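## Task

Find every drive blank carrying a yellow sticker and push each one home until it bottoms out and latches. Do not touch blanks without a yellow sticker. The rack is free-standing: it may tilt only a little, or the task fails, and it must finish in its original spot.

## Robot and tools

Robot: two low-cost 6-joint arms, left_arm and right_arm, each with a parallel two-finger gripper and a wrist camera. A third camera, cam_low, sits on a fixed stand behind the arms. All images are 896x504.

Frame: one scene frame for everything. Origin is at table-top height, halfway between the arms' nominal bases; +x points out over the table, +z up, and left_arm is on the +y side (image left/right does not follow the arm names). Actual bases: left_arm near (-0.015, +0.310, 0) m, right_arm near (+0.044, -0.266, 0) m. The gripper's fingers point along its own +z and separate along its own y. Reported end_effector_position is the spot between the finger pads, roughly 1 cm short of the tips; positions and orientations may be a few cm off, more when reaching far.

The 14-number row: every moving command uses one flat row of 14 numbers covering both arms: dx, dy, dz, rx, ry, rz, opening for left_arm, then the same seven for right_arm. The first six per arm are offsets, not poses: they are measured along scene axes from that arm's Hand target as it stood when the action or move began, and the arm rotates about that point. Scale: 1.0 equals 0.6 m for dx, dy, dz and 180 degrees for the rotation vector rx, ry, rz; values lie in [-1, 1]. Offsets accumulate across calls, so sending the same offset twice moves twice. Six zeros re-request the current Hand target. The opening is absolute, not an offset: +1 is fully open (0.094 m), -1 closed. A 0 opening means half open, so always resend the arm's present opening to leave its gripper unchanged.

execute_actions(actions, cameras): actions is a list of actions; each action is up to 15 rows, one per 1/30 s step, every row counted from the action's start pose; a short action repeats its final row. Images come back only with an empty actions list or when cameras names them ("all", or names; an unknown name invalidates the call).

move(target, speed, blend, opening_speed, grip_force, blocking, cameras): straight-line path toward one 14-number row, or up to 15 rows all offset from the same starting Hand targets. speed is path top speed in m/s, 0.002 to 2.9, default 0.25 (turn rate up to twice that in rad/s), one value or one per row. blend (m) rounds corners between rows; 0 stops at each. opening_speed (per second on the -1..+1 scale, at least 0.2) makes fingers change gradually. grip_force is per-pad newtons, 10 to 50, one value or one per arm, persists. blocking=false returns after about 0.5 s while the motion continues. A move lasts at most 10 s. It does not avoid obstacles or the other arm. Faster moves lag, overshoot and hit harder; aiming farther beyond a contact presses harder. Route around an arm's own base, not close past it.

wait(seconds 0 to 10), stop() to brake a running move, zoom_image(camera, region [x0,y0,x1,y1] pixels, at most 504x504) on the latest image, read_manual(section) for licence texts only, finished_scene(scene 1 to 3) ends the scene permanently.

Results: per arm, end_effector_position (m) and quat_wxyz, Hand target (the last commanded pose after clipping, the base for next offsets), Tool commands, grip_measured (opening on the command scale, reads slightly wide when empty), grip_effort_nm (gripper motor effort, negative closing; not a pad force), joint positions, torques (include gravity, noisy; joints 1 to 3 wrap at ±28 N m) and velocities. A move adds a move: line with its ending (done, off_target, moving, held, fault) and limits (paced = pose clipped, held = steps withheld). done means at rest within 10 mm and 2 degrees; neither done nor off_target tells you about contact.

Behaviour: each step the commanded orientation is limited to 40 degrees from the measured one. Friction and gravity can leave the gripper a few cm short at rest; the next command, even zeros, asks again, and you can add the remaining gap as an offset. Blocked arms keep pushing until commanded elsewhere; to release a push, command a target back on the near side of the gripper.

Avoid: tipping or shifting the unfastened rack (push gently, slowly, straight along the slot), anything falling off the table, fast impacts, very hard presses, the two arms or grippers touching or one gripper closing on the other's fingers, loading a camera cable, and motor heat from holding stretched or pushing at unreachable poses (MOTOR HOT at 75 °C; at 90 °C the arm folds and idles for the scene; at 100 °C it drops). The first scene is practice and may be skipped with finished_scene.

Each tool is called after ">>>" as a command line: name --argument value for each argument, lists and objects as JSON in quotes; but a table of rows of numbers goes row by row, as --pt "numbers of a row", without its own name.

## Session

>>> execute_actions --actions '[]'

Scene clock: 0.00 s.
left_arm: end_effector_position=(+0.2171, +0.2911, +0.2868) grip_measured=+1.000 grip_effort_nm=n/a end_effector_quat_wxyz=(+0.425, -0.168, +0.881, -0.123) | right_arm: end_effector_position=(+0.2679, -0.2245, +0.3349) grip_measured=+1.000 grip_effort_nm=n/a end_effector_quat_wxyz=(+0.428, +0.004, +0.843, +0.326)
Joint positions: left_arm=[-0.05 0.743 1.101 -1.011 0.016 -0.459 0.094] | right_arm=[-0.553 0.908 1.256 -1.266 -1.012 -0.18 0.094]
Joint velocities: within noise
Joint torques (N m): no reading
Heat: left arm: 22 °C; right arm: 24 °C.
Hand target: left_arm +0.2164, +0.2922, +0.2908; +0.432, -0.166, +0.878, -0.121 | right_arm +0.2663, -0.2220, +0.3382; +0.432, -0.003, +0.840, +0.329
Tool commands: left_gripper/opening=+1.0 right_gripper/opening=+1.0
camera_calibration:
cam_left_wrist: T_world_to_cam=[[0.177659, -0.916538, 0.358322, 0.124732], [-0.870954, -0.315946, -0.376321, 0.422882], [0.458123, -0.245225, -0.854393, 0.306754], [0, 0, 0, 1]] pos_world=[0.20562, 0.323153, 0.376534]
cam_right_wrist: T_world_to_cam=[[0.27032, -0.772431, -0.574698, -0.05421], [-0.887072, 0.0321833, -0.460508, 0.437121], [0.374206, 0.634283, -0.676502, 0.359426], [0, 0, 0, 1]] pos_world=[0.267912, -0.283919, 0.413295]

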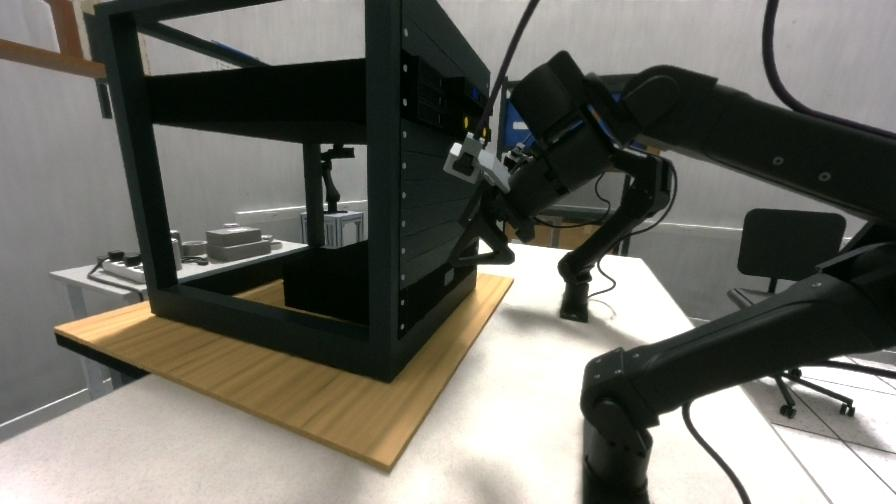

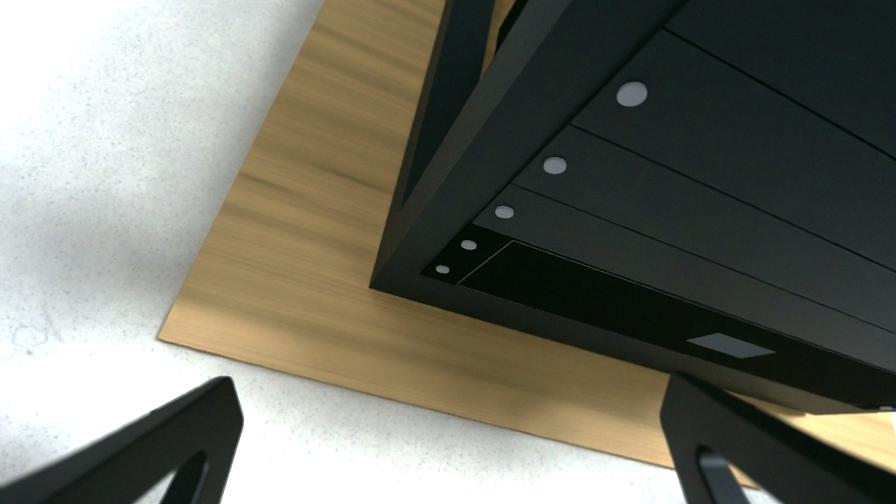

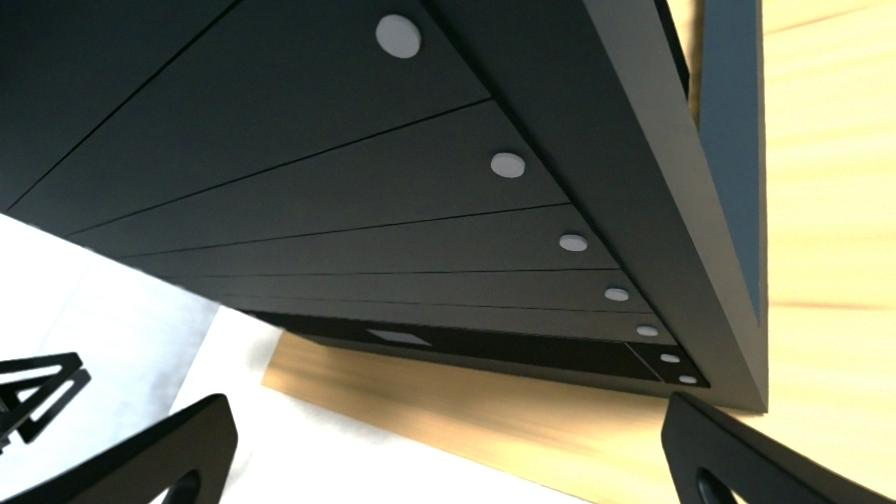

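>>> move --target '[0,0,0,0,0,0,1,-0.127,0.32,0.27,-0.152,-0.19,-0.155,1]' --cameras '["all"]'

Scene clock: 3.97 s.
left_arm: end_effector_position=(+0.2171, +0.2911, +0.2868) grip_measured=+1.000 grip_effort_nm=-0.01 end_effector_quat_wxyz=(+0.425, -0.168, +0.881, -0.123) | right_arm: end_effector_position=(+0.1878, -0.0242, +0.4972) grip_measured=+1.000 grip_effort_nm=-0.01 end_effector_quat_wxyz=(+0.701, -0.055, +0.708, +0.065)
Joint positions: left_arm=[-0.05 0.743 1.101 -1.011 0.016 -0.459 0.094] | right_arm=[1.732 1.328 1.77 -0.961 1.551 0.533 0.094]
Joint torques (N m): left_arm=[-0.06 0.49 5.78 1.71 -0.02 -0.02] | right_arm=[-0.87 -3.56 5.49 1.15 0.5 -0.09]
Heat: left arm: 22 °C; right arm: 24 °C.
Hand target: left_arm +0.2164, +0.2922, +0.2908; +0.432, -0.166, +0.878, -0.121 | right_arm +0.1900, -0.0300, +0.5002; +0.707, +0.000, +0.707, +0.000
Off the commanded pose: left_arm 0.004 m, 1 deg | right_arm 0.007 m, 10 deg.
joint sent to its limit (right arm) — joint 5 (wrist yaw), upper limit. The joint targets are off in orientation, not in position.
move: off_target (right_arm)
camera_calibration:
cam_left_wrist: T_world_to_cam=[[0.177659, -0.916538, 0.358322, 0.124732], [-0.870954, -0.315946, -0.376321, 0.422882], [0.458123, -0.245225, -0.854393, 0.306754], [0, 0, 0, 1]] pos_world=[0.20562, 0.323153, 0.376534]
cam_right_wrist: T_world_to_cam=[[0.184285, -0.982261, -0.0346772, -0.0419715], [-0.436806, -0.0502428, -0.898151, 0.56533], [0.880477, 0.180663, -0.438317, 0.147566], [0, 0, 0, 1]] pos_world=[0.124745, -0.039483, 0.570977]

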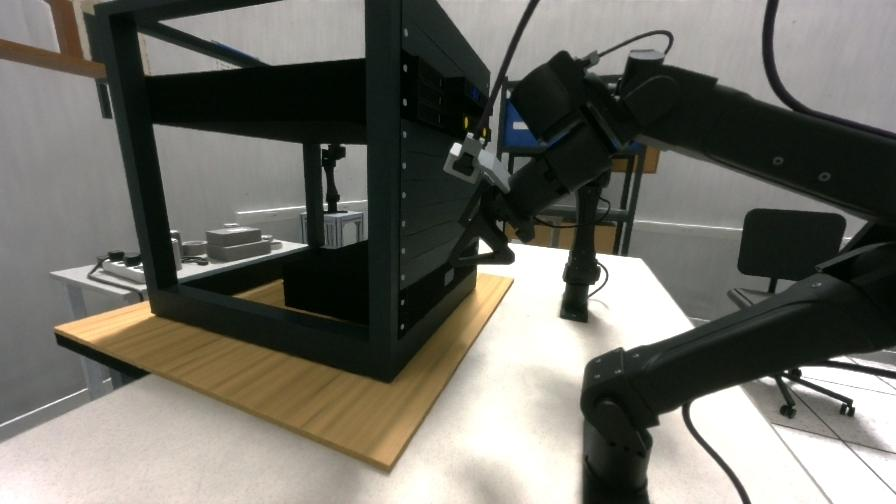

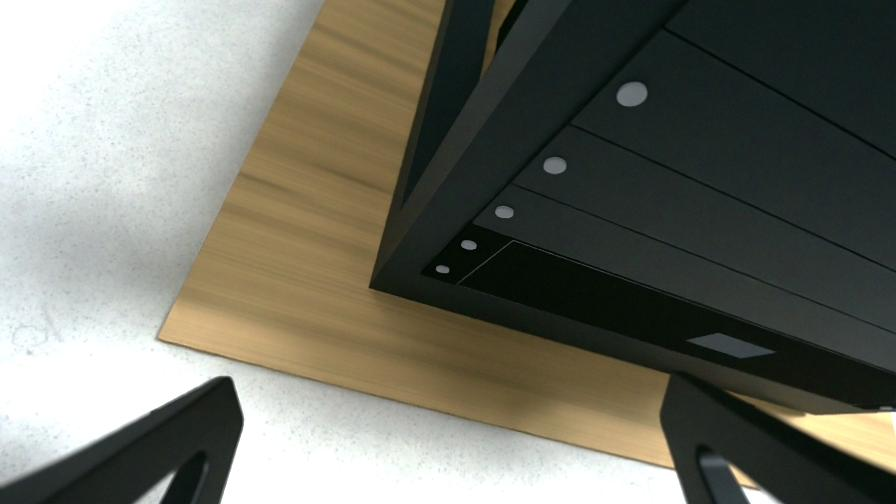

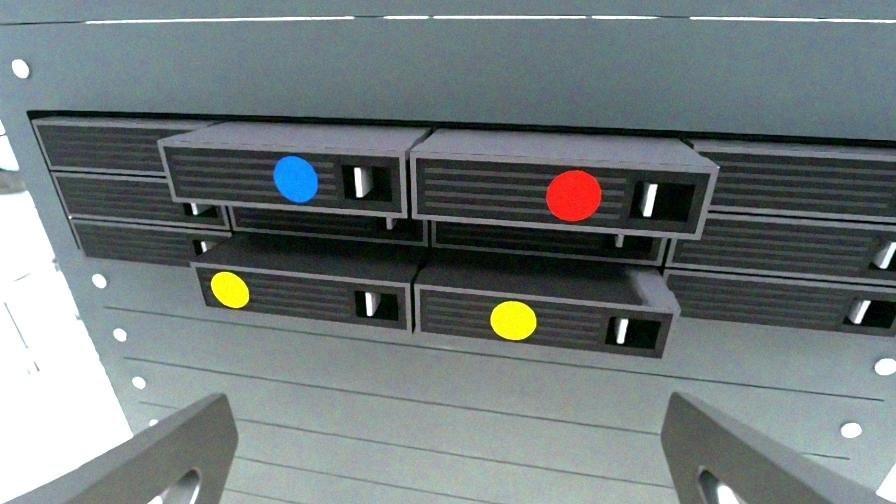

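>>> move --target '[0,0,0,0,0,0,1,0.083,-0.022,-0.08,-0.4999,0.0131,-0.0131,-1]' --cameras '["cam_low","cam_right_wrist"]' --speed 0.35

Scene clock: 11.37 s.
left_arm: end_effector_position=(+0.2171, +0.2911, +0.2868) grip_measured=+1.000 grip_effort_nm=-0.01 end_effector_quat_wxyz=(+0.425, -0.168, +0.881, -0.123) | right_arm: end_effector_position=(+0.2384, -0.0356, +0.4546) grip_measured=-0.997 grip_effort_nm=-0.18 end_effector_quat_wxyz=(+0.542, -0.424, +0.575, -0.442)
Joint positions: left_arm=[-0.05 0.743 1.101 -1.011 0.016 -0.459 0.094] | right_arm=[1.513 1.443 1.77 -1.285 1.544 -0.363 0]
Joint torques (N m): left_arm=[-0.03 0.49 5.82 1.69 -0.03 -0.03] | right_arm=[-0.79 -4.64 5.07 -0.12 0.58 -1.45]
Heat: left arm: 23 °C; right arm: 25 °C.
Hand target: left_arm +0.2164, +0.2922, +0.2908; +0.432, -0.166, +0.878, -0.121 | right_arm +0.2399, -0.0432, +0.4522; +0.487, -0.487, +0.513, -0.513
Off the commanded pose: left_arm 0.004 m, 1 deg | right_arm 0.008 m, 14 deg.
move: off_target (right_arm)
camera_calibration:
cam_right_wrist: T_world_to_cam=[[0.0234416, -0.269571, 0.962695, -0.453613], [-0.47803, -0.848763, -0.226028, 0.22439], [0.878031, -0.454899, -0.148759, -0.0671812], [0, 0, 0, 1]] pos_world=[0.176886, 0.0376128, 0.477415]
Images, in order (width x height): cam_low 896x504, cam_right_wrist 896x504.

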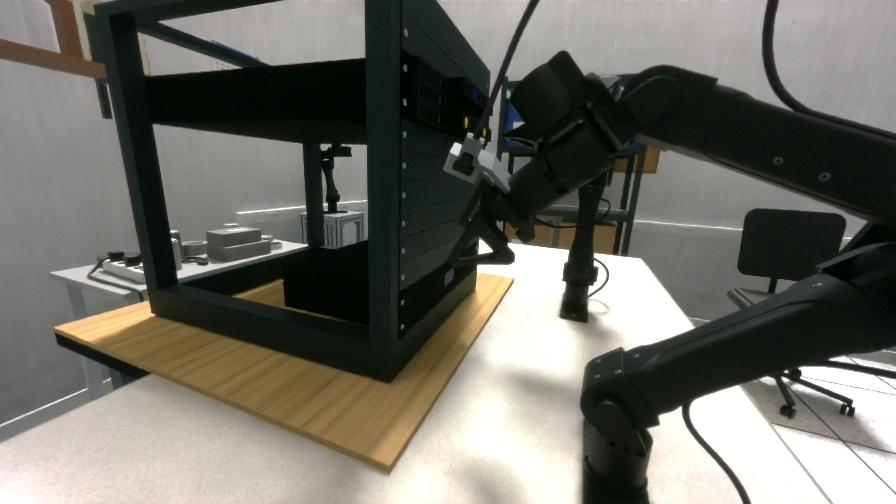

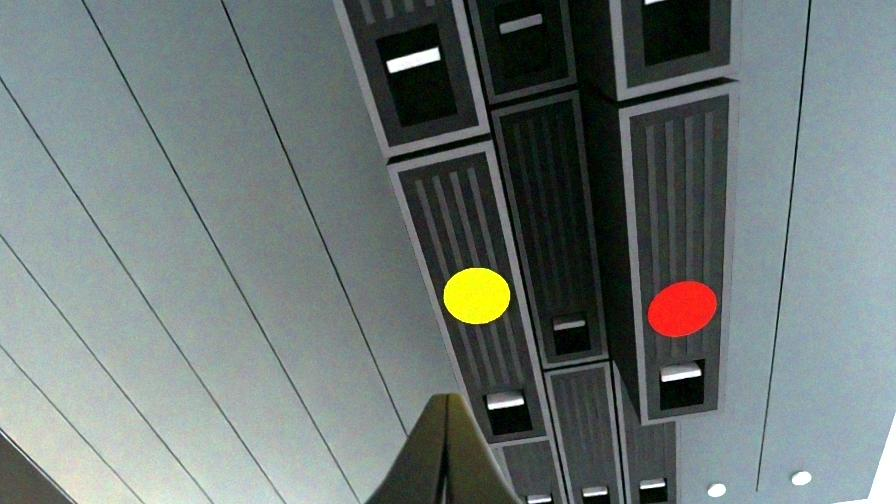

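>>> move --target '[0,0,0,0,0,0,1,0.05,-0.005,0.012,0,0,0,-1]' --cameras '["cam_right_wrist"]' --speed 0.1

Scene clock: 13.83 s.
left_arm: end_effector_position=(+0.2171, +0.2911, +0.2868) grip_measured=+1.000 grip_effort_nm=-0.01 end_effector_quat_wxyz=(+0.425, -0.168, +0.881, -0.123) | right_arm: end_effector_position=(+0.2689, -0.0411, +0.4596) grip_measured=-0.997 grip_effort_nm=-0.18 end_effector_quat_wxyz=(+0.516, -0.394, +0.609, -0.456)
Joint positions: left_arm=[-0.05 0.743 1.101 -1.011 0.016 -0.459 0.094] | right_arm=[1.39 1.515 1.877 -1.285 1.505 -0.375 0]
Joint torques (N m): left_arm=[-0.05 0.5 5.78 1.71 -0.02 -0.02] | right_arm=[-0.62 -5.04 6.5 0.17 0.42 -2.02]
Heat: left arm: 24 °C; right arm: 25 °C.
Hand target: left_arm +0.2164, +0.2922, +0.2908; +0.432, -0.166, +0.878, -0.121 | right_arm +0.2699, -0.0461, +0.4594; +0.487, -0.487, +0.513, -0.513
Off the commanded pose: left_arm 0.004 m, 1 deg | right_arm 0.005 m, 17 deg.
move: off_target (right_arm)
camera_calibration:
cam_right_wrist: T_world_to_cam=[[0.0212709, -0.296556, 0.954779, -0.457519], [-0.567077, -0.79009, -0.23277, 0.264979], [0.82339, -0.536482, -0.184976, -0.0677699], [0, 0, 0, 1]] pos_world=[0.215797, 0.0373201, 0.485973]
Images, in order (width x height): cam_right_wrist 896x504.

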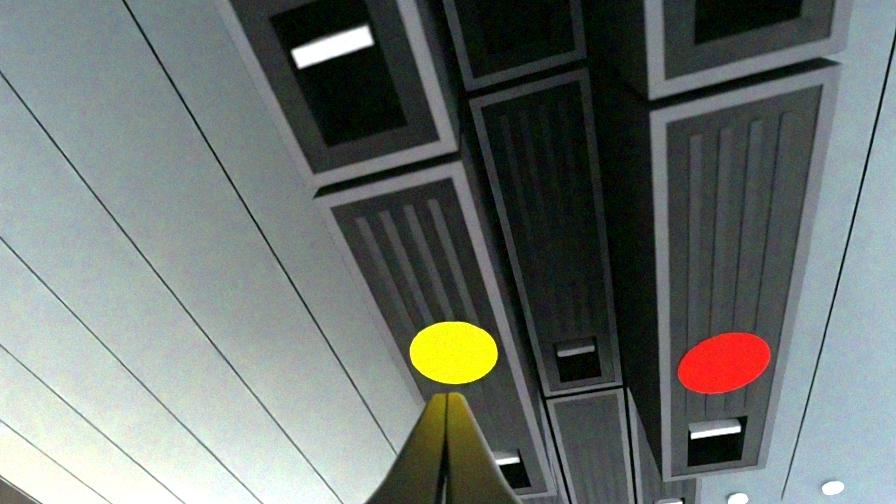

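>>> move --target '[0,0,0,0,0,0,1,-0.02,0,0,0.088,0.0,0,-1]' --cameras '["all"]' --speed 0.1

>>> zoom_image --camera "cam_low" --region '[440, 20, 700, 280]'

Scene clock: 18.43 s.
left_arm: end_effector_position=(+0.2171, +0.2911, +0.2868) grip_measured=+1.000 grip_effort_nm=0.00 end_effector_quat_wxyz=(+0.425, -0.168, +0.881, -0.123) | right_arm: end_effector_position=(+0.2601, -0.0431, +0.4582) grip_measured=-0.997 grip_effort_nm=-0.18 end_effector_quat_wxyz=(+0.541, -0.383, +0.617, -0.425)
Joint positions: left_arm=[-0.05 0.743 1.101 -1.011 0.016 -0.459 0.094] | right_arm=[1.421 1.449 1.795 -1.186 1.499 -0.381 0]
Joint torques (N m): left_arm=[-0.02 0.51 5.81 1.71 -0.03 -0.01] | right_arm=[0.84 -6.95 4.05 1.22 0.34 -0.9]
Heat: left arm: 24 °C; right arm: 25 °C.
Hand target: left_arm +0.2164, +0.2922, +0.2908; +0.432, -0.166, +0.878, -0.121 | right_arm +0.2578, -0.0462, +0.4594; +0.550, -0.415, +0.578, -0.437
Off the commanded pose: left_arm 0.004 m, 1 deg | right_arm 0.004 m, 6 deg.
move: off_target (right_arm)
camera_calibration:
cam_left_wrist: T_world_to_cam=[[0.177659, -0.916538, 0.358322, 0.124732], [-0.870954, -0.315946, -0.376321, 0.422882], [0.458123, -0.245225, -0.854393, 0.306754], [0, 0, 0, 1]] pos_world=[0.20562, 0.323153, 0.376534]
cam_right_wrist: T_world_to_cam=[[0.025009, -0.367413, 0.929722, -0.449234], [-0.536391, -0.789735, -0.297664, 0.279883], [0.843599, -0.49125, -0.216828, -0.0506152], [0, 0, 0, 1]] pos_world=[0.204061, 0.0311143, 0.489999]

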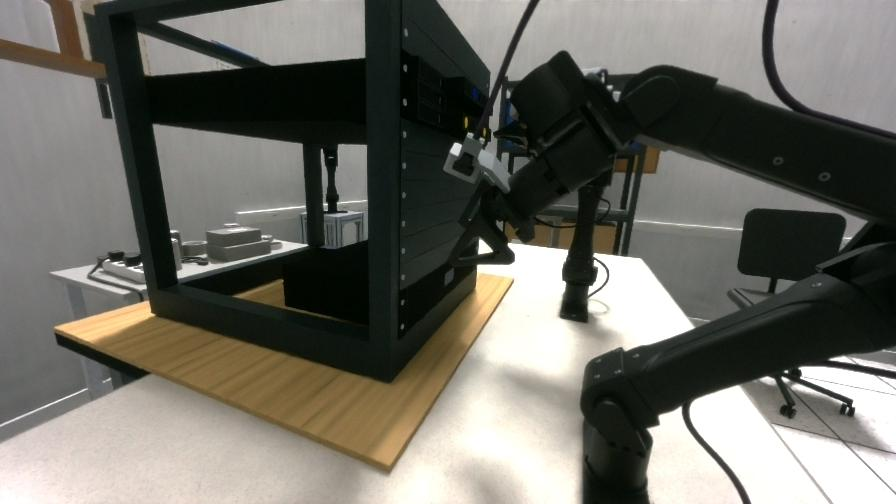

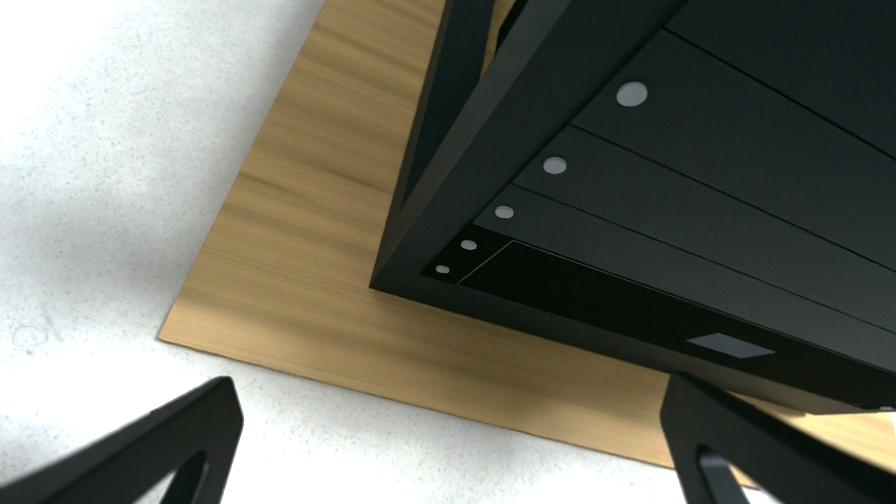

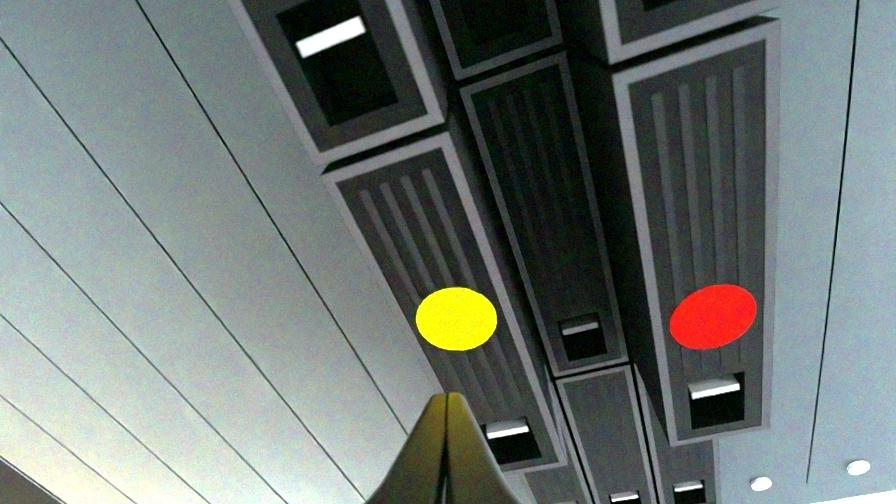

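Scaled by 1.938 from the camera's 896x504 image, which has a finer 1280x720 frame.

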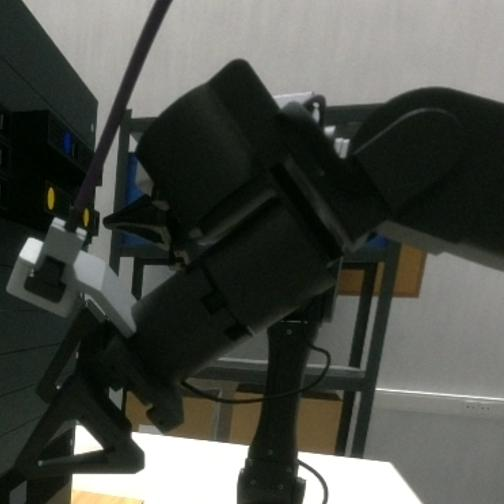

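>>> move --pt "0 0 0 0 0 0 1 -0.03 -0.02 0 0.44 0.046 0.01 -1" --pt "0 0 0 0 0 0 1 0.015 -0.008 -0.007 0.88 0.093 0.0195 -1" --cameras '["all"]' --speed 0.4 --blend '[0.02,0]'

Scene clock: 25.87 s.
left_arm: end_effector_position=(+0.2171, +0.2911, +0.2868) grip_measured=+1.000 grip_effort_nm=-0.01 end_effector_quat_wxyz=(+0.425, -0.168, +0.881, -0.123) | right_arm: end_effector_position=(+0.2656, -0.0466, +0.4528) grip_measured=-0.997 grip_effort_nm=-0.18 end_effector_quat_wxyz=(+0.455, +0.398, +0.592, +0.533)
Joint positions: left_arm=[-0.05 0.743 1.101 -1.011 0.016 -0.459 0.094] | right_arm=[1.298 1.021 1.251 -0.263 1.018 1.483 0]
Joint torques (N m): left_arm=[0.01 0.53 5.78 1.7 -0.03 -0.03] | right_arm=[-0.87 -3.22 4.62 2.2 -0.04 0.05]
Heat: left arm: 25 °C; right arm: 26 °C.
Hand target: left_arm +0.2164, +0.2922, +0.2908; +0.432, -0.166, +0.878, -0.121 | right_arm +0.2668, -0.0510, +0.4552; +0.454, +0.405, +0.580, +0.542
Off the commanded pose: left_arm 0.004 m, 1 deg | right_arm 0.005 m, 2 deg.
move: done
camera_calibration:
cam_left_wrist: T_world_to_cam=[[0.177659, -0.916538, 0.358322, 0.124732], [-0.870954, -0.315946, -0.376321, 0.422882], [0.458123, -0.245225, -0.854393, 0.306754], [0, 0, 0, 1]] pos_world=[0.20562, 0.323153, 0.376534]
cam_right_wrist: T_world_to_cam=[[0.0241065, -0.0917748, -0.995488, 0.439239], [-0.657254, 0.748866, -0.0849544, 0.285937], [0.753284, 0.656336, -0.0422668, -0.0596067], [0, 0, 0, 1]] pos_world=[0.222246, -0.134696, 0.45903]

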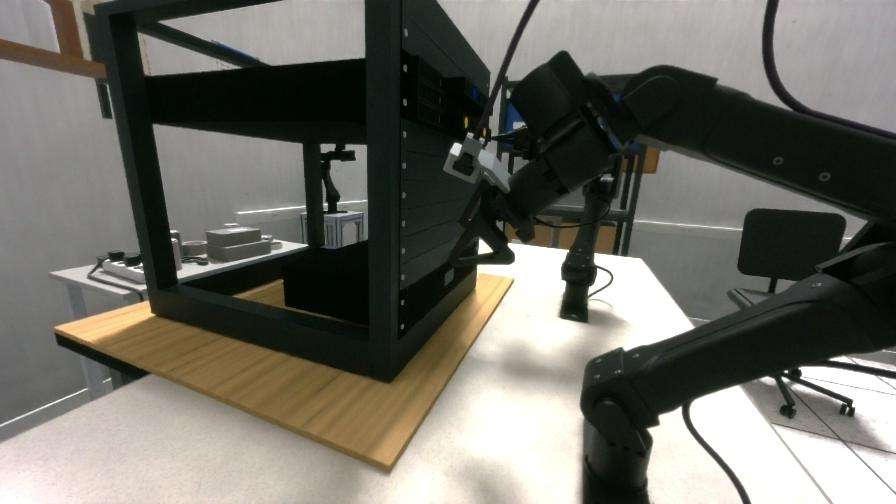

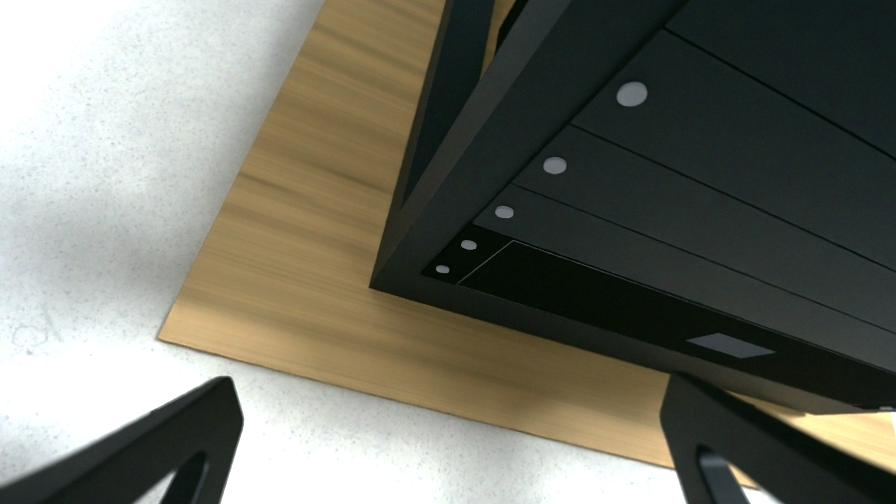

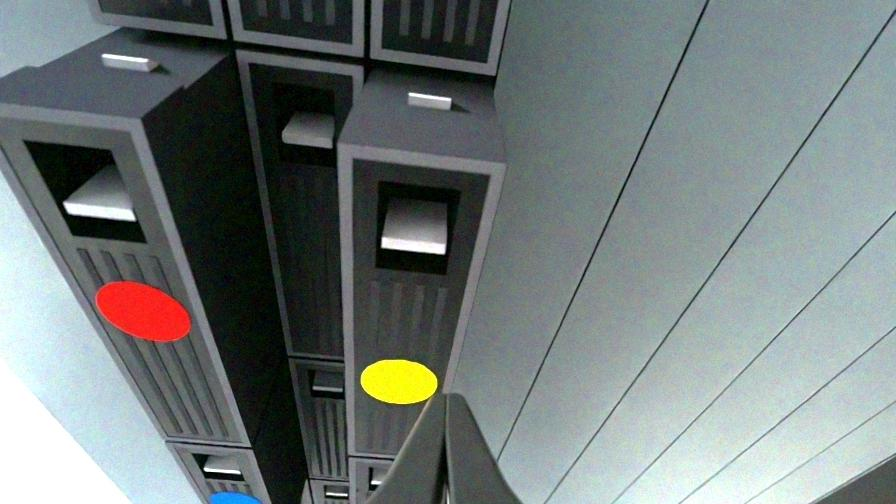

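>>> move --target '[0,0,0,0,0,0,1,0.013,-0.002,0.012,0,0,0,-1]' --cameras '["cam_right_wrist"]' --speed 0.06

Scene clock: 28.00 s.
left_arm: end_effector_position=(+0.2171, +0.2911, +0.2868) grip_measured=+1.000 grip_effort_nm=0.00 end_effector_quat_wxyz=(+0.425, -0.168, +0.881, -0.123) | right_arm: end_effector_position=(+0.2731, -0.0492, +0.4526) grip_measured=-0.997 grip_effort_nm=-0.18 end_effector_quat_wxyz=(+0.455, +0.399, +0.592, +0.533)
Joint positions: left_arm=[-0.05 0.743 1.101 -1.011 0.016 -0.459 0.094] | right_arm=[1.253 1.021 1.251 -0.263 0.975 1.483 0]
Joint torques (N m): left_arm=[0.02 0.47 5.78 1.7 -0.03 -0.03] | right_arm=[-0.8 -2 7.24 2.02 -0.05 0.02]
Heat: left arm: 26 °C; right arm: 26 °C.
Hand target: left_arm +0.2164, +0.2922, +0.2908; +0.432, -0.166, +0.878, -0.121 | right_arm +0.2746, -0.0522, +0.4624; +0.454, +0.405, +0.580, +0.542
Off the commanded pose: left_arm 0.004 m, 1 deg | right_arm 0.010 m, 2 deg.
move: done
camera_calibration:
cam_right_wrist: T_world_to_cam=[[0.0226783, -0.0913462, -0.995561, 0.439063], [-0.656359, 0.749786, -0.083747, 0.291944], [0.754108, 0.655344, -0.0429521, -0.0636236], [0, 0, 0, 1]] pos_world=[0.229642, -0.137093, 0.458831]
Images, in order (width x height): cam_right_wrist 896x504.

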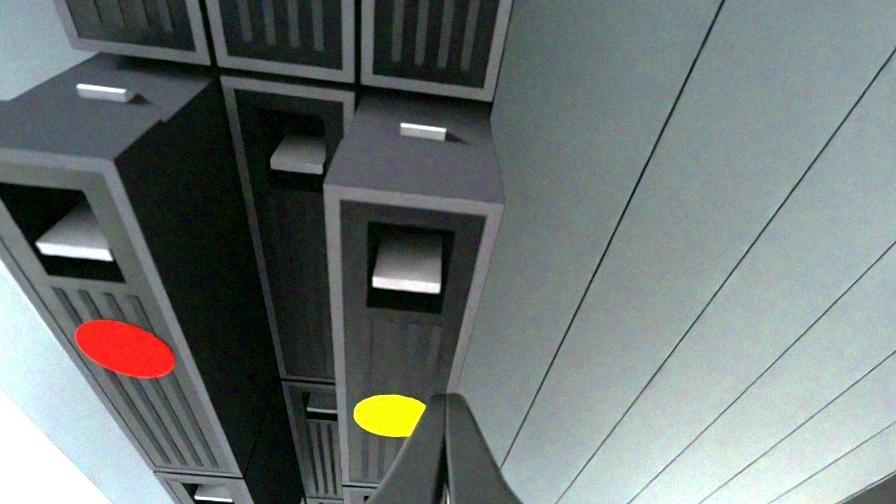

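>>> move --target '[0,0,0,0,0,0,1,0.0,0,0.008,0,0,0,-1]' --cameras '["cam_right_wrist"]' --speed 0.06

Scene clock: 29.43 s.
left_arm: end_effector_position=(+0.2171, +0.2911, +0.2868) grip_measured=+1.000 grip_effort_nm=0.00 end_effector_quat_wxyz=(+0.425, -0.168, +0.881, -0.123) | right_arm: end_effector_position=(+0.2731, -0.0493, +0.4598) grip_measured=-0.997 grip_effort_nm=-0.18 end_effector_quat_wxyz=(+0.454, +0.401, +0.587, +0.538)
Joint positions: left_arm=[-0.05 0.743 1.101 -1.011 0.016 -0.459 0.094] | right_arm=[1.253 1.028 1.274 -0.263 0.975 1.483 0]
Joint torques (N m): left_arm=[-0.03 0.51 5.82 1.71 -0.03 -0.02] | right_arm=[-0.87 -1.87 7.38 1.82 -0.05 0.02]
Heat: left arm: 26 °C; right arm: 26 °C.
Hand target: left_arm +0.2164, +0.2922, +0.2908; +0.432, -0.166, +0.878, -0.121 | right_arm +0.2746, -0.0522, +0.4673; +0.454, +0.405, +0.579, +0.542
Off the commanded pose: left_arm 0.004 m, 1 deg | right_arm 0.008 m, 1 deg.
move: done
camera_calibration:
cam_right_wrist: T_world_to_cam=[[0.0277316, -0.0766361, -0.996673, 0.446068], [-0.655995, 0.75093, -0.075993, 0.289028], [0.754255, 0.65592, -0.0294484, -0.0694976], [0, 0, 0, 1]] pos_world=[0.22965, -0.13727, 0.464502]
Images, in order (width x height): cam_right_wrist 896x504.

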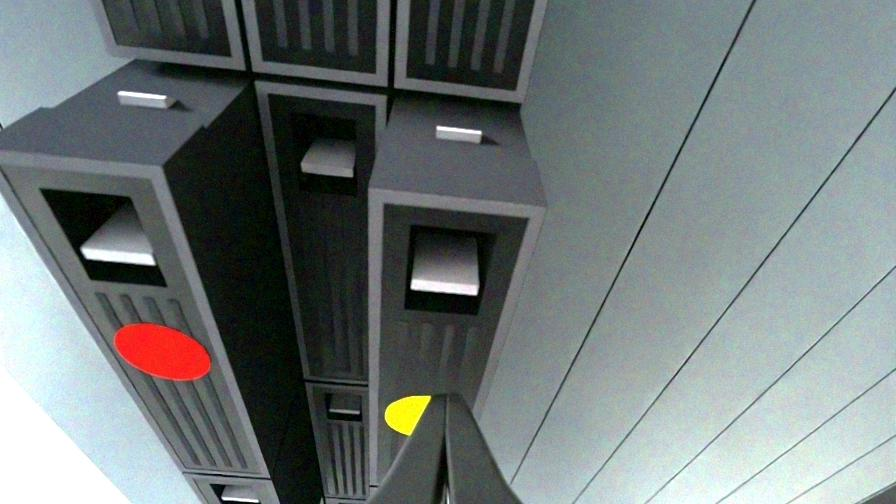

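>>> move --target '[0,0,0,0,0,0,1,0.055,-0.003,0.002,0,0,0,-1]' --cameras '["cam_low","cam_right_wrist"]' --speed 0.05

Scene clock: 31.53 s.
left_arm: end_effector_position=(+0.2171, +0.2911, +0.2868) grip_measured=+1.000 grip_effort_nm=-0.01 end_effector_quat_wxyz=(+0.425, -0.168, +0.881, -0.123) | right_arm: end_effector_position=(+0.3057, -0.0516, +0.4572) grip_measured=-0.997 grip_effort_nm=-0.18 end_effector_quat_wxyz=(+0.453, +0.400, +0.593, +0.532)
Joint positions: left_arm=[-0.05 0.743 1.101 -1.011 0.016 -0.459 0.094] | right_arm=[1.084 1.066 1.296 -0.263 0.804 1.483 0]
Joint torques (N m): left_arm=[-0.01 0.51 5.79 1.71 -0.02 -0.01] | right_arm=[-0.91 -2.17 7.57 2.17 -0.05 0.02]
Heat: left arm: 26 °C; right arm: 27 °C.
Hand target: left_arm +0.2164, +0.2922, +0.2908; +0.432, -0.166, +0.878, -0.121 | right_arm +0.3077, -0.0540, +0.4684; +0.454, +0.405, +0.579, +0.542
Off the commanded pose: left_arm 0.004 m, 1 deg | right_arm 0.012 m, 2 deg.
move: off_target (right_arm)
camera_calibration:
cam_right_wrist: T_world_to_cam=[[0.0170614, -0.0905204, -0.995748, 0.444563], [-0.657174, 0.749546, -0.079399, 0.313767], [0.753546, 0.655734, -0.0466993, -0.0845588], [0, 0, 0, 1]] pos_world=[0.262333, -0.139493, 0.463637]
Images, in order (width x height): cam_low 896x504, cam_right_wrist 896x504.

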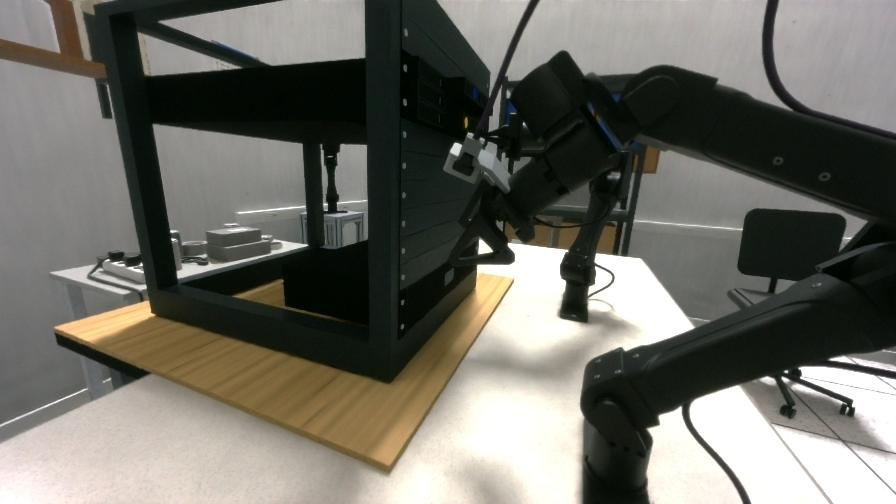

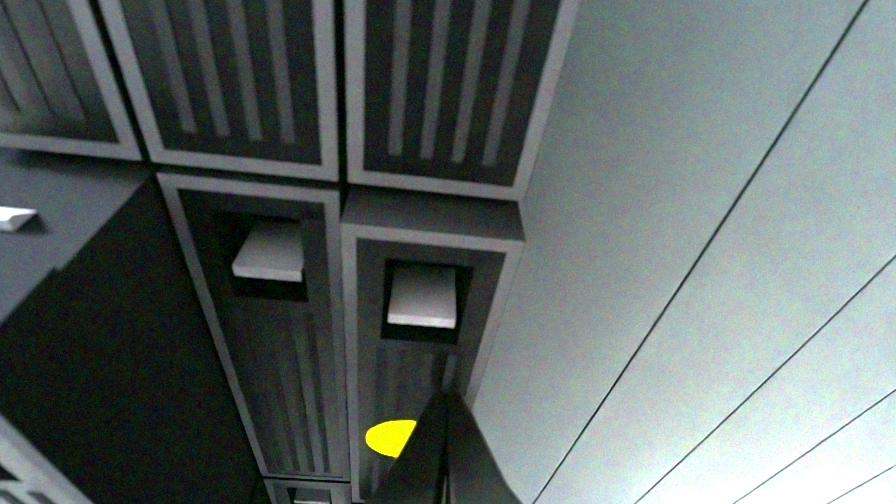

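>>> move --target '[0,0,0,0,0,0,1,0.015,-0.001,0.01,0,0,0,-1]' --cameras '["cam_right_wrist"]' --speed 0.04

Scene clock: 33.10 s.
left_arm: end_effector_position=(+0.2171, +0.2911, +0.2868) grip_measured=+1.000 grip_effort_nm=-0.01 end_effector_quat_wxyz=(+0.425, -0.168, +0.881, -0.123) | right_arm: end_effector_position=(+0.3129, -0.0512, +0.4637) grip_measured=-0.997 grip_effort_nm=-0.18 end_effector_quat_wxyz=(+0.452, +0.400, +0.590, +0.536)
Joint positions: left_arm=[-0.05 0.743 1.101 -1.011 0.016 -0.459 0.094] | right_arm=[1.05 1.086 1.325 -0.263 0.768 1.483 0]
Joint torques (N m): left_arm=[-0.02 0.51 5.76 1.7 -0.01 -0.03] | right_arm=[-1.77 -2 8.13 2.03 -0.11 0.02]
Heat: left arm: 26 °C; right arm: 27 °C.
Hand target: left_arm +0.2164, +0.2922, +0.2908; +0.432, -0.166, +0.878, -0.121 | right_arm +0.3167, -0.0546, +0.4744; +0.454, +0.405, +0.579, +0.542
Off the commanded pose: left_arm 0.004 m, 1 deg | right_arm 0.012 m, 2 deg.
move: off_target (right_arm)
camera_calibration:
cam_right_wrist: T_world_to_cam=[[0.0211906, -0.0813386, -0.996461, 0.450405], [-0.658968, 0.748412, -0.0751045, 0.317301], [0.751872, 0.658228, -0.0377403, -0.0933631], [0, 0, 0, 1]] pos_world=[0.269744, -0.139382, 0.469118]
Images, in order (width x height): cam_right_wrist 896x504.

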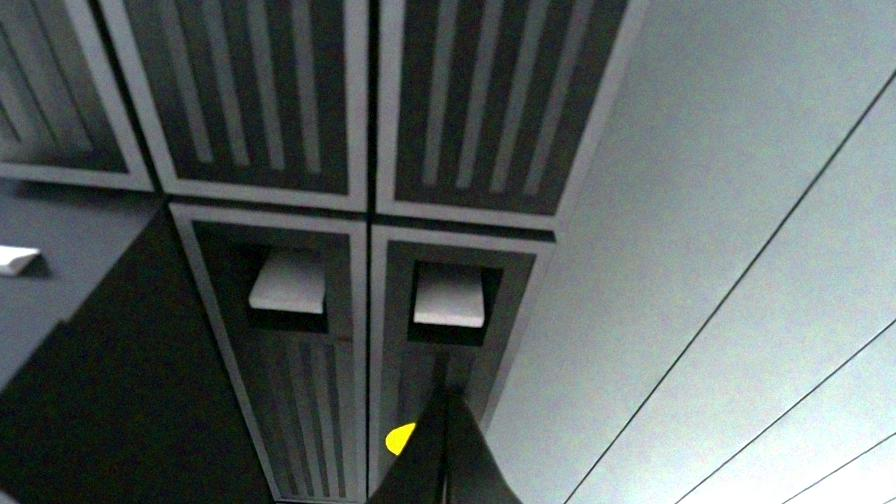

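>>> move --target '[0,0,0,0,0,0,1,0.015,-0.001,0,0,0,0,-1]' --speed 0.04

>>> move --target '[0,0,0,0,0,0,1,0.01,-0.001,0,0,0,0,-1]' --cameras '["cam_low","cam_right_wrist"]' --speed 0.04

Scene clock: 34.67 s.
left_arm: end_effector_position=(+0.2171, +0.2911, +0.2868) grip_measured=+1.000 grip_effort_nm=0.00 end_effector_quat_wxyz=(+0.425, -0.168, +0.881, -0.123) | right_arm: end_effector_position=(+0.3140, -0.0510, +0.4635) grip_measured=-0.997 grip_effort_nm=-0.18 end_effector_quat_wxyz=(+0.445, +0.394, +0.598, +0.538)
Joint positions: left_arm=[-0.05 0.743 1.101 -1.011 0.016 -0.459 0.094] | right_arm=[1.029 1.082 1.332 -0.283 0.725 1.484 0]
Joint torques (N m): left_arm=[-0.02 0.5 5.76 1.7 -0.03 -0.02] | right_arm=[-3.75 -0.69 7.92 2.37 -0.08 0.02]
Heat: left arm: 26 °C; right arm: 27 °C.
Hand target: left_arm +0.2164, +0.2922, +0.2908; +0.432, -0.166, +0.878, -0.121 | right_arm +0.3256, -0.0552, +0.4745; +0.454, +0.405, +0.579, +0.542
Off the commanded pose: left_arm 0.004 m, 1 deg | right_arm 0.017 m, 3 deg.
move: off_target (right_arm)

Scene clock: 35.87 s.
left_arm: end_effector_position=(+0.2171, +0.2911, +0.2868) grip_measured=+1.000 grip_effort_nm=-0.01 end_effector_quat_wxyz=(+0.425, -0.168, +0.881, -0.123) | right_arm: end_effector_position=(+0.3158, -0.0488, +0.4614) grip_measured=-0.997 grip_effort_nm=-0.18 end_effector_quat_wxyz=(+0.438, +0.387, +0.606, +0.540)
Joint positions: left_arm=[-0.05 0.743 1.101 -1.011 0.016 -0.459 0.094] | right_arm=[1.01 1.082 1.332 -0.292 0.68 1.484 0]
Joint torques (N m): left_arm=[-0.08 0.51 5.81 1.7 -0.04 -0.02] | right_arm=[-4.31 -0.01 8.09 2.57 0.11 0.01]
Heat: left arm: 26 °C; right arm: 28 °C.
Hand target: left_arm +0.2164, +0.2922, +0.2908; +0.432, -0.166, +0.878, -0.121 | right_arm +0.3316, -0.0558, +0.4745; +0.454, +0.405, +0.579, +0.542
Off the commanded pose: left_arm 0.004 m, 1 deg | right_arm 0.022 m, 4 deg.
move: off_target (right_arm)
camera_calibration:
cam_right_wrist: T_world_to_cam=[[0.0126509, -0.0935977, -0.99553, 0.44997], [-0.694576, 0.715385, -0.0760855, 0.327246], [0.719309, 0.692433, -0.0559604, -0.0768673], [0, 0, 0, 1]] pos_world=[0.276896, -0.138765, 0.468555]
Images, in order (width x height): cam_low 896x504, cam_right_wrist 896x504.

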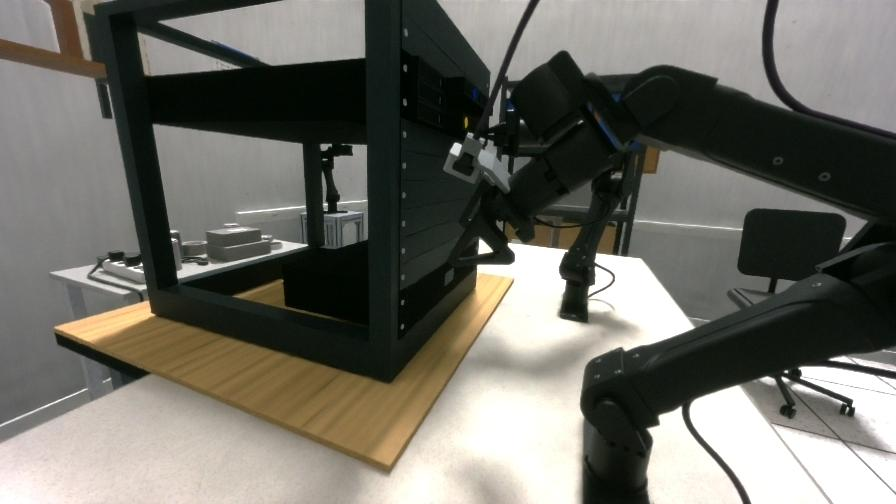

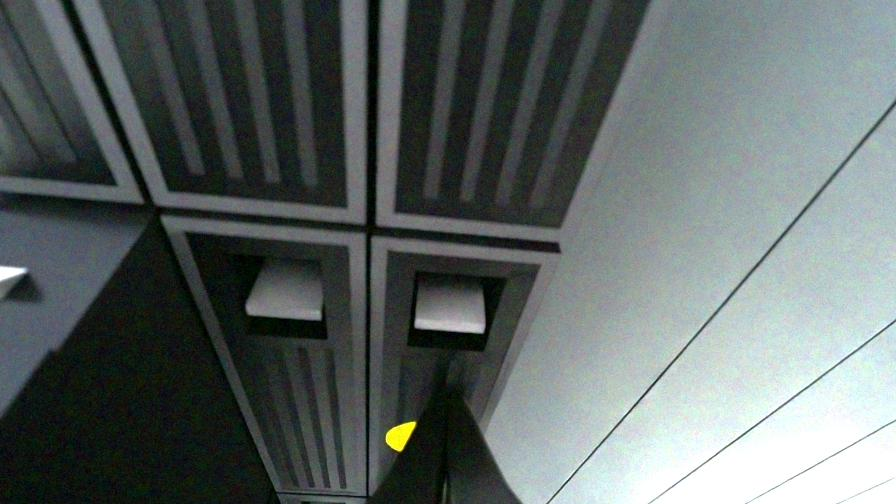

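>>> move --pt "0 0 0.1 0 0 0 -1 -0.12 -0.01 -0.01 0 0 0 -1" --pt "0.076 -0.367 0.282 -0.3402 -0.1278 0.0546 -1 -0.15 -0.25 -0.05 0 0 0 -1" --blend '[0.02,0]' --cameras '["all"]' --speed '[0.2,0.3]'

Scene clock: 41.73 s.
left_arm: end_effector_position=(+0.2608, +0.0716, +0.4594) grip_measured=-0.997 grip_effort_nm=-0.15 end_effector_quat_wxyz=(+0.447, -0.402, +0.589, -0.539) | right_arm: end_effector_position=(+0.2428, -0.2037, +0.4591) grip_measured=-0.997 grip_effort_nm=-0.18 end_effector_quat_wxyz=(+0.459, +0.399, +0.563, +0.559)
Joint positions: left_arm=[-1.054 1.16 1.344 -0.211 -0.797 -1.496 0] | right_arm=[0.485 0.547 1.169 -0.574 0.209 1.49 0]
Joint torques (N m): left_arm=[-0.5 -3.21 4.55 2.18 -0.27 0.01] | right_arm=[-0.9 1.63 3.85 1.6 -0.1 -0.03]
Heat: left arm: 27 °C; right arm: 28 °C.
Hand target: left_arm +0.2620, +0.0720, +0.4600; +0.454, -0.406, +0.579, -0.541 | right_arm +0.2416, -0.2058, +0.4445; +0.454, +0.405, +0.579, +0.542
Off the commanded pose: left_arm 0.001 m, 1 deg | right_arm 0.015 m, 3 deg.
move: off_target (right_arm)
camera_calibration:
cam_left_wrist: T_world_to_cam=[[-0.0209065, -0.103094, 0.994452, -0.444758], [-0.667907, -0.738707, -0.0906228, 0.302673], [0.743951, -0.666096, -0.0534135, -0.0320114], [0, 0, 0, 1]] pos_world=[0.216674, 0.156412, 0.46801]
cam_right_wrist: T_world_to_cam=[[0.0727632, -0.0319874, -0.996836, 0.432618], [-0.65051, 0.756101, -0.0717459, 0.382864], [0.756004, 0.653673, 0.0342082, 0.024547], [0, 0, 0, 1]] pos_world=[0.199021, -0.291692, 0.457878]

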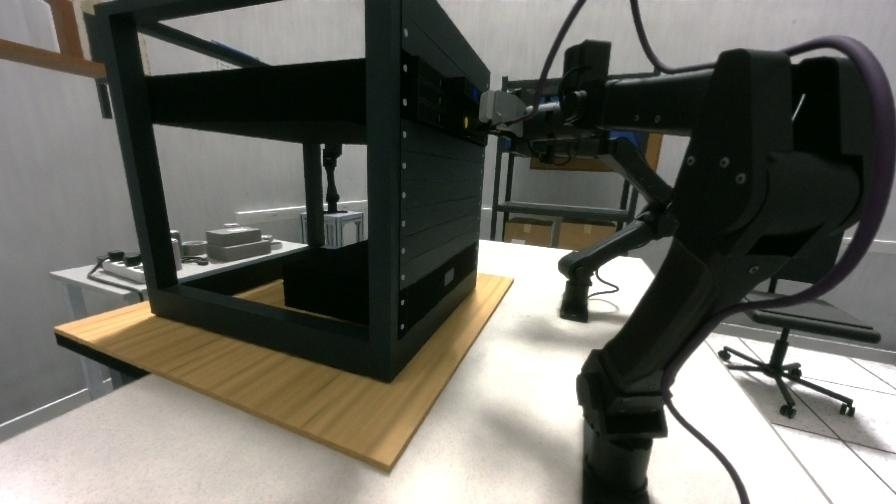

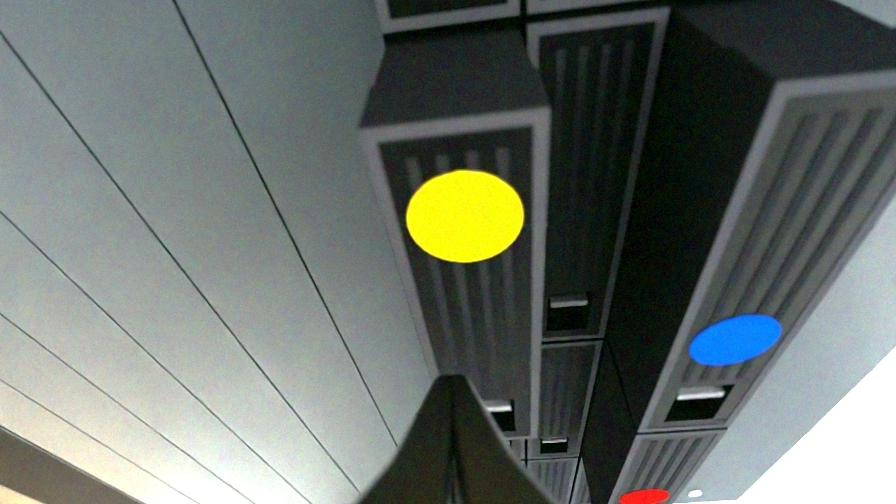

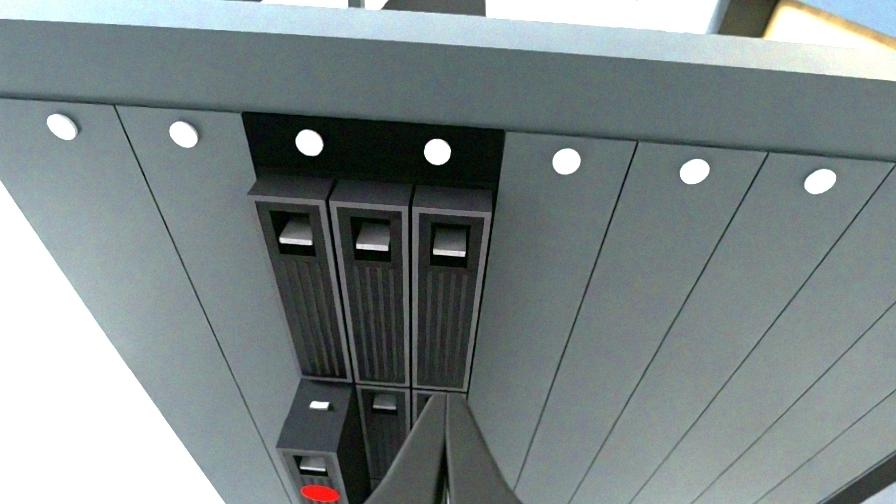

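>>> move --target '[0.013,0.013,0.01,0,0,0,-1,0,0,0,0,0,0,-1]' --cameras '["cam_left_wrist"]' --speed 0.06

Scene clock: 44.50 s.
left_arm: end_effector_position=(+0.2690, +0.0790, +0.4593) grip_measured=-0.997 grip_effort_nm=-0.15 end_effector_quat_wxyz=(+0.452, -0.408, +0.586, -0.535) | right_arm: end_effector_position=(+0.2429, -0.2038, +0.4591) grip_measured=-0.997 grip_effort_nm=-0.18 end_effector_quat_wxyz=(+0.459, +0.399, +0.563, +0.559)
Joint positions: left_arm=[-1.015 1.16 1.344 -0.211 -0.777 -1.496 0] | right_arm=[0.481 0.547 1.169 -0.574 0.206 1.49 0]
Joint torques (N m): left_arm=[0.53 -3.34 6.42 1.92 0.06 0.04] | right_arm=[-0.9 1.63 3.86 1.6 -0.11 -0.04]
Heat: left arm: 27 °C; right arm: 28 °C.
Hand target: left_arm +0.2698, +0.0798, +0.4660; +0.454, -0.406, +0.579, -0.541 | right_arm +0.2416, -0.2058, +0.4445; +0.454, +0.405, +0.579, +0.542
Off the commanded pose: left_arm 0.007 m, 1 deg | right_arm 0.015 m, 3 deg.
move: off_target (right_arm)
camera_calibration:
cam_left_wrist: T_world_to_cam=[[-0.018546, -0.103156, 0.994492, -0.444372], [-0.653855, -0.751234, -0.0901168, 0.31061], [0.756393, -0.651925, -0.0535164, -0.0374608], [0, 0, 0, 1]] pos_world=[0.223188, 0.16308, 0.467911]
Images, in order (width x height): cam_left_wrist 896x504.

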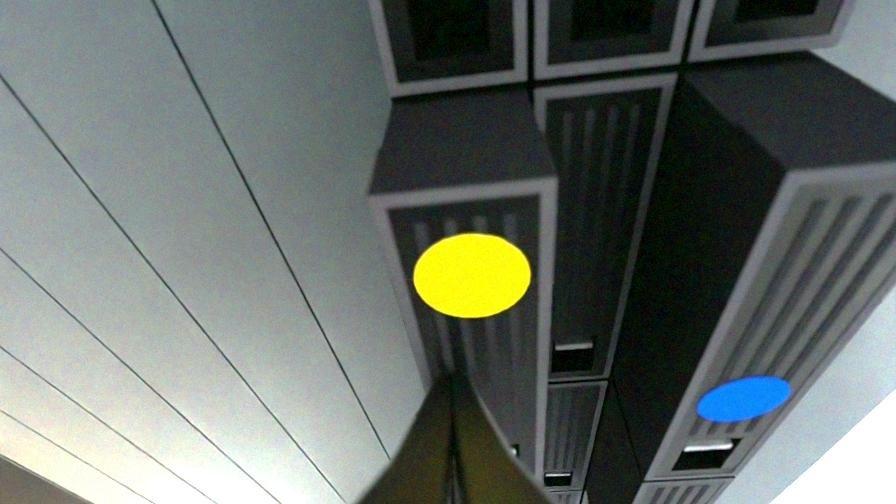

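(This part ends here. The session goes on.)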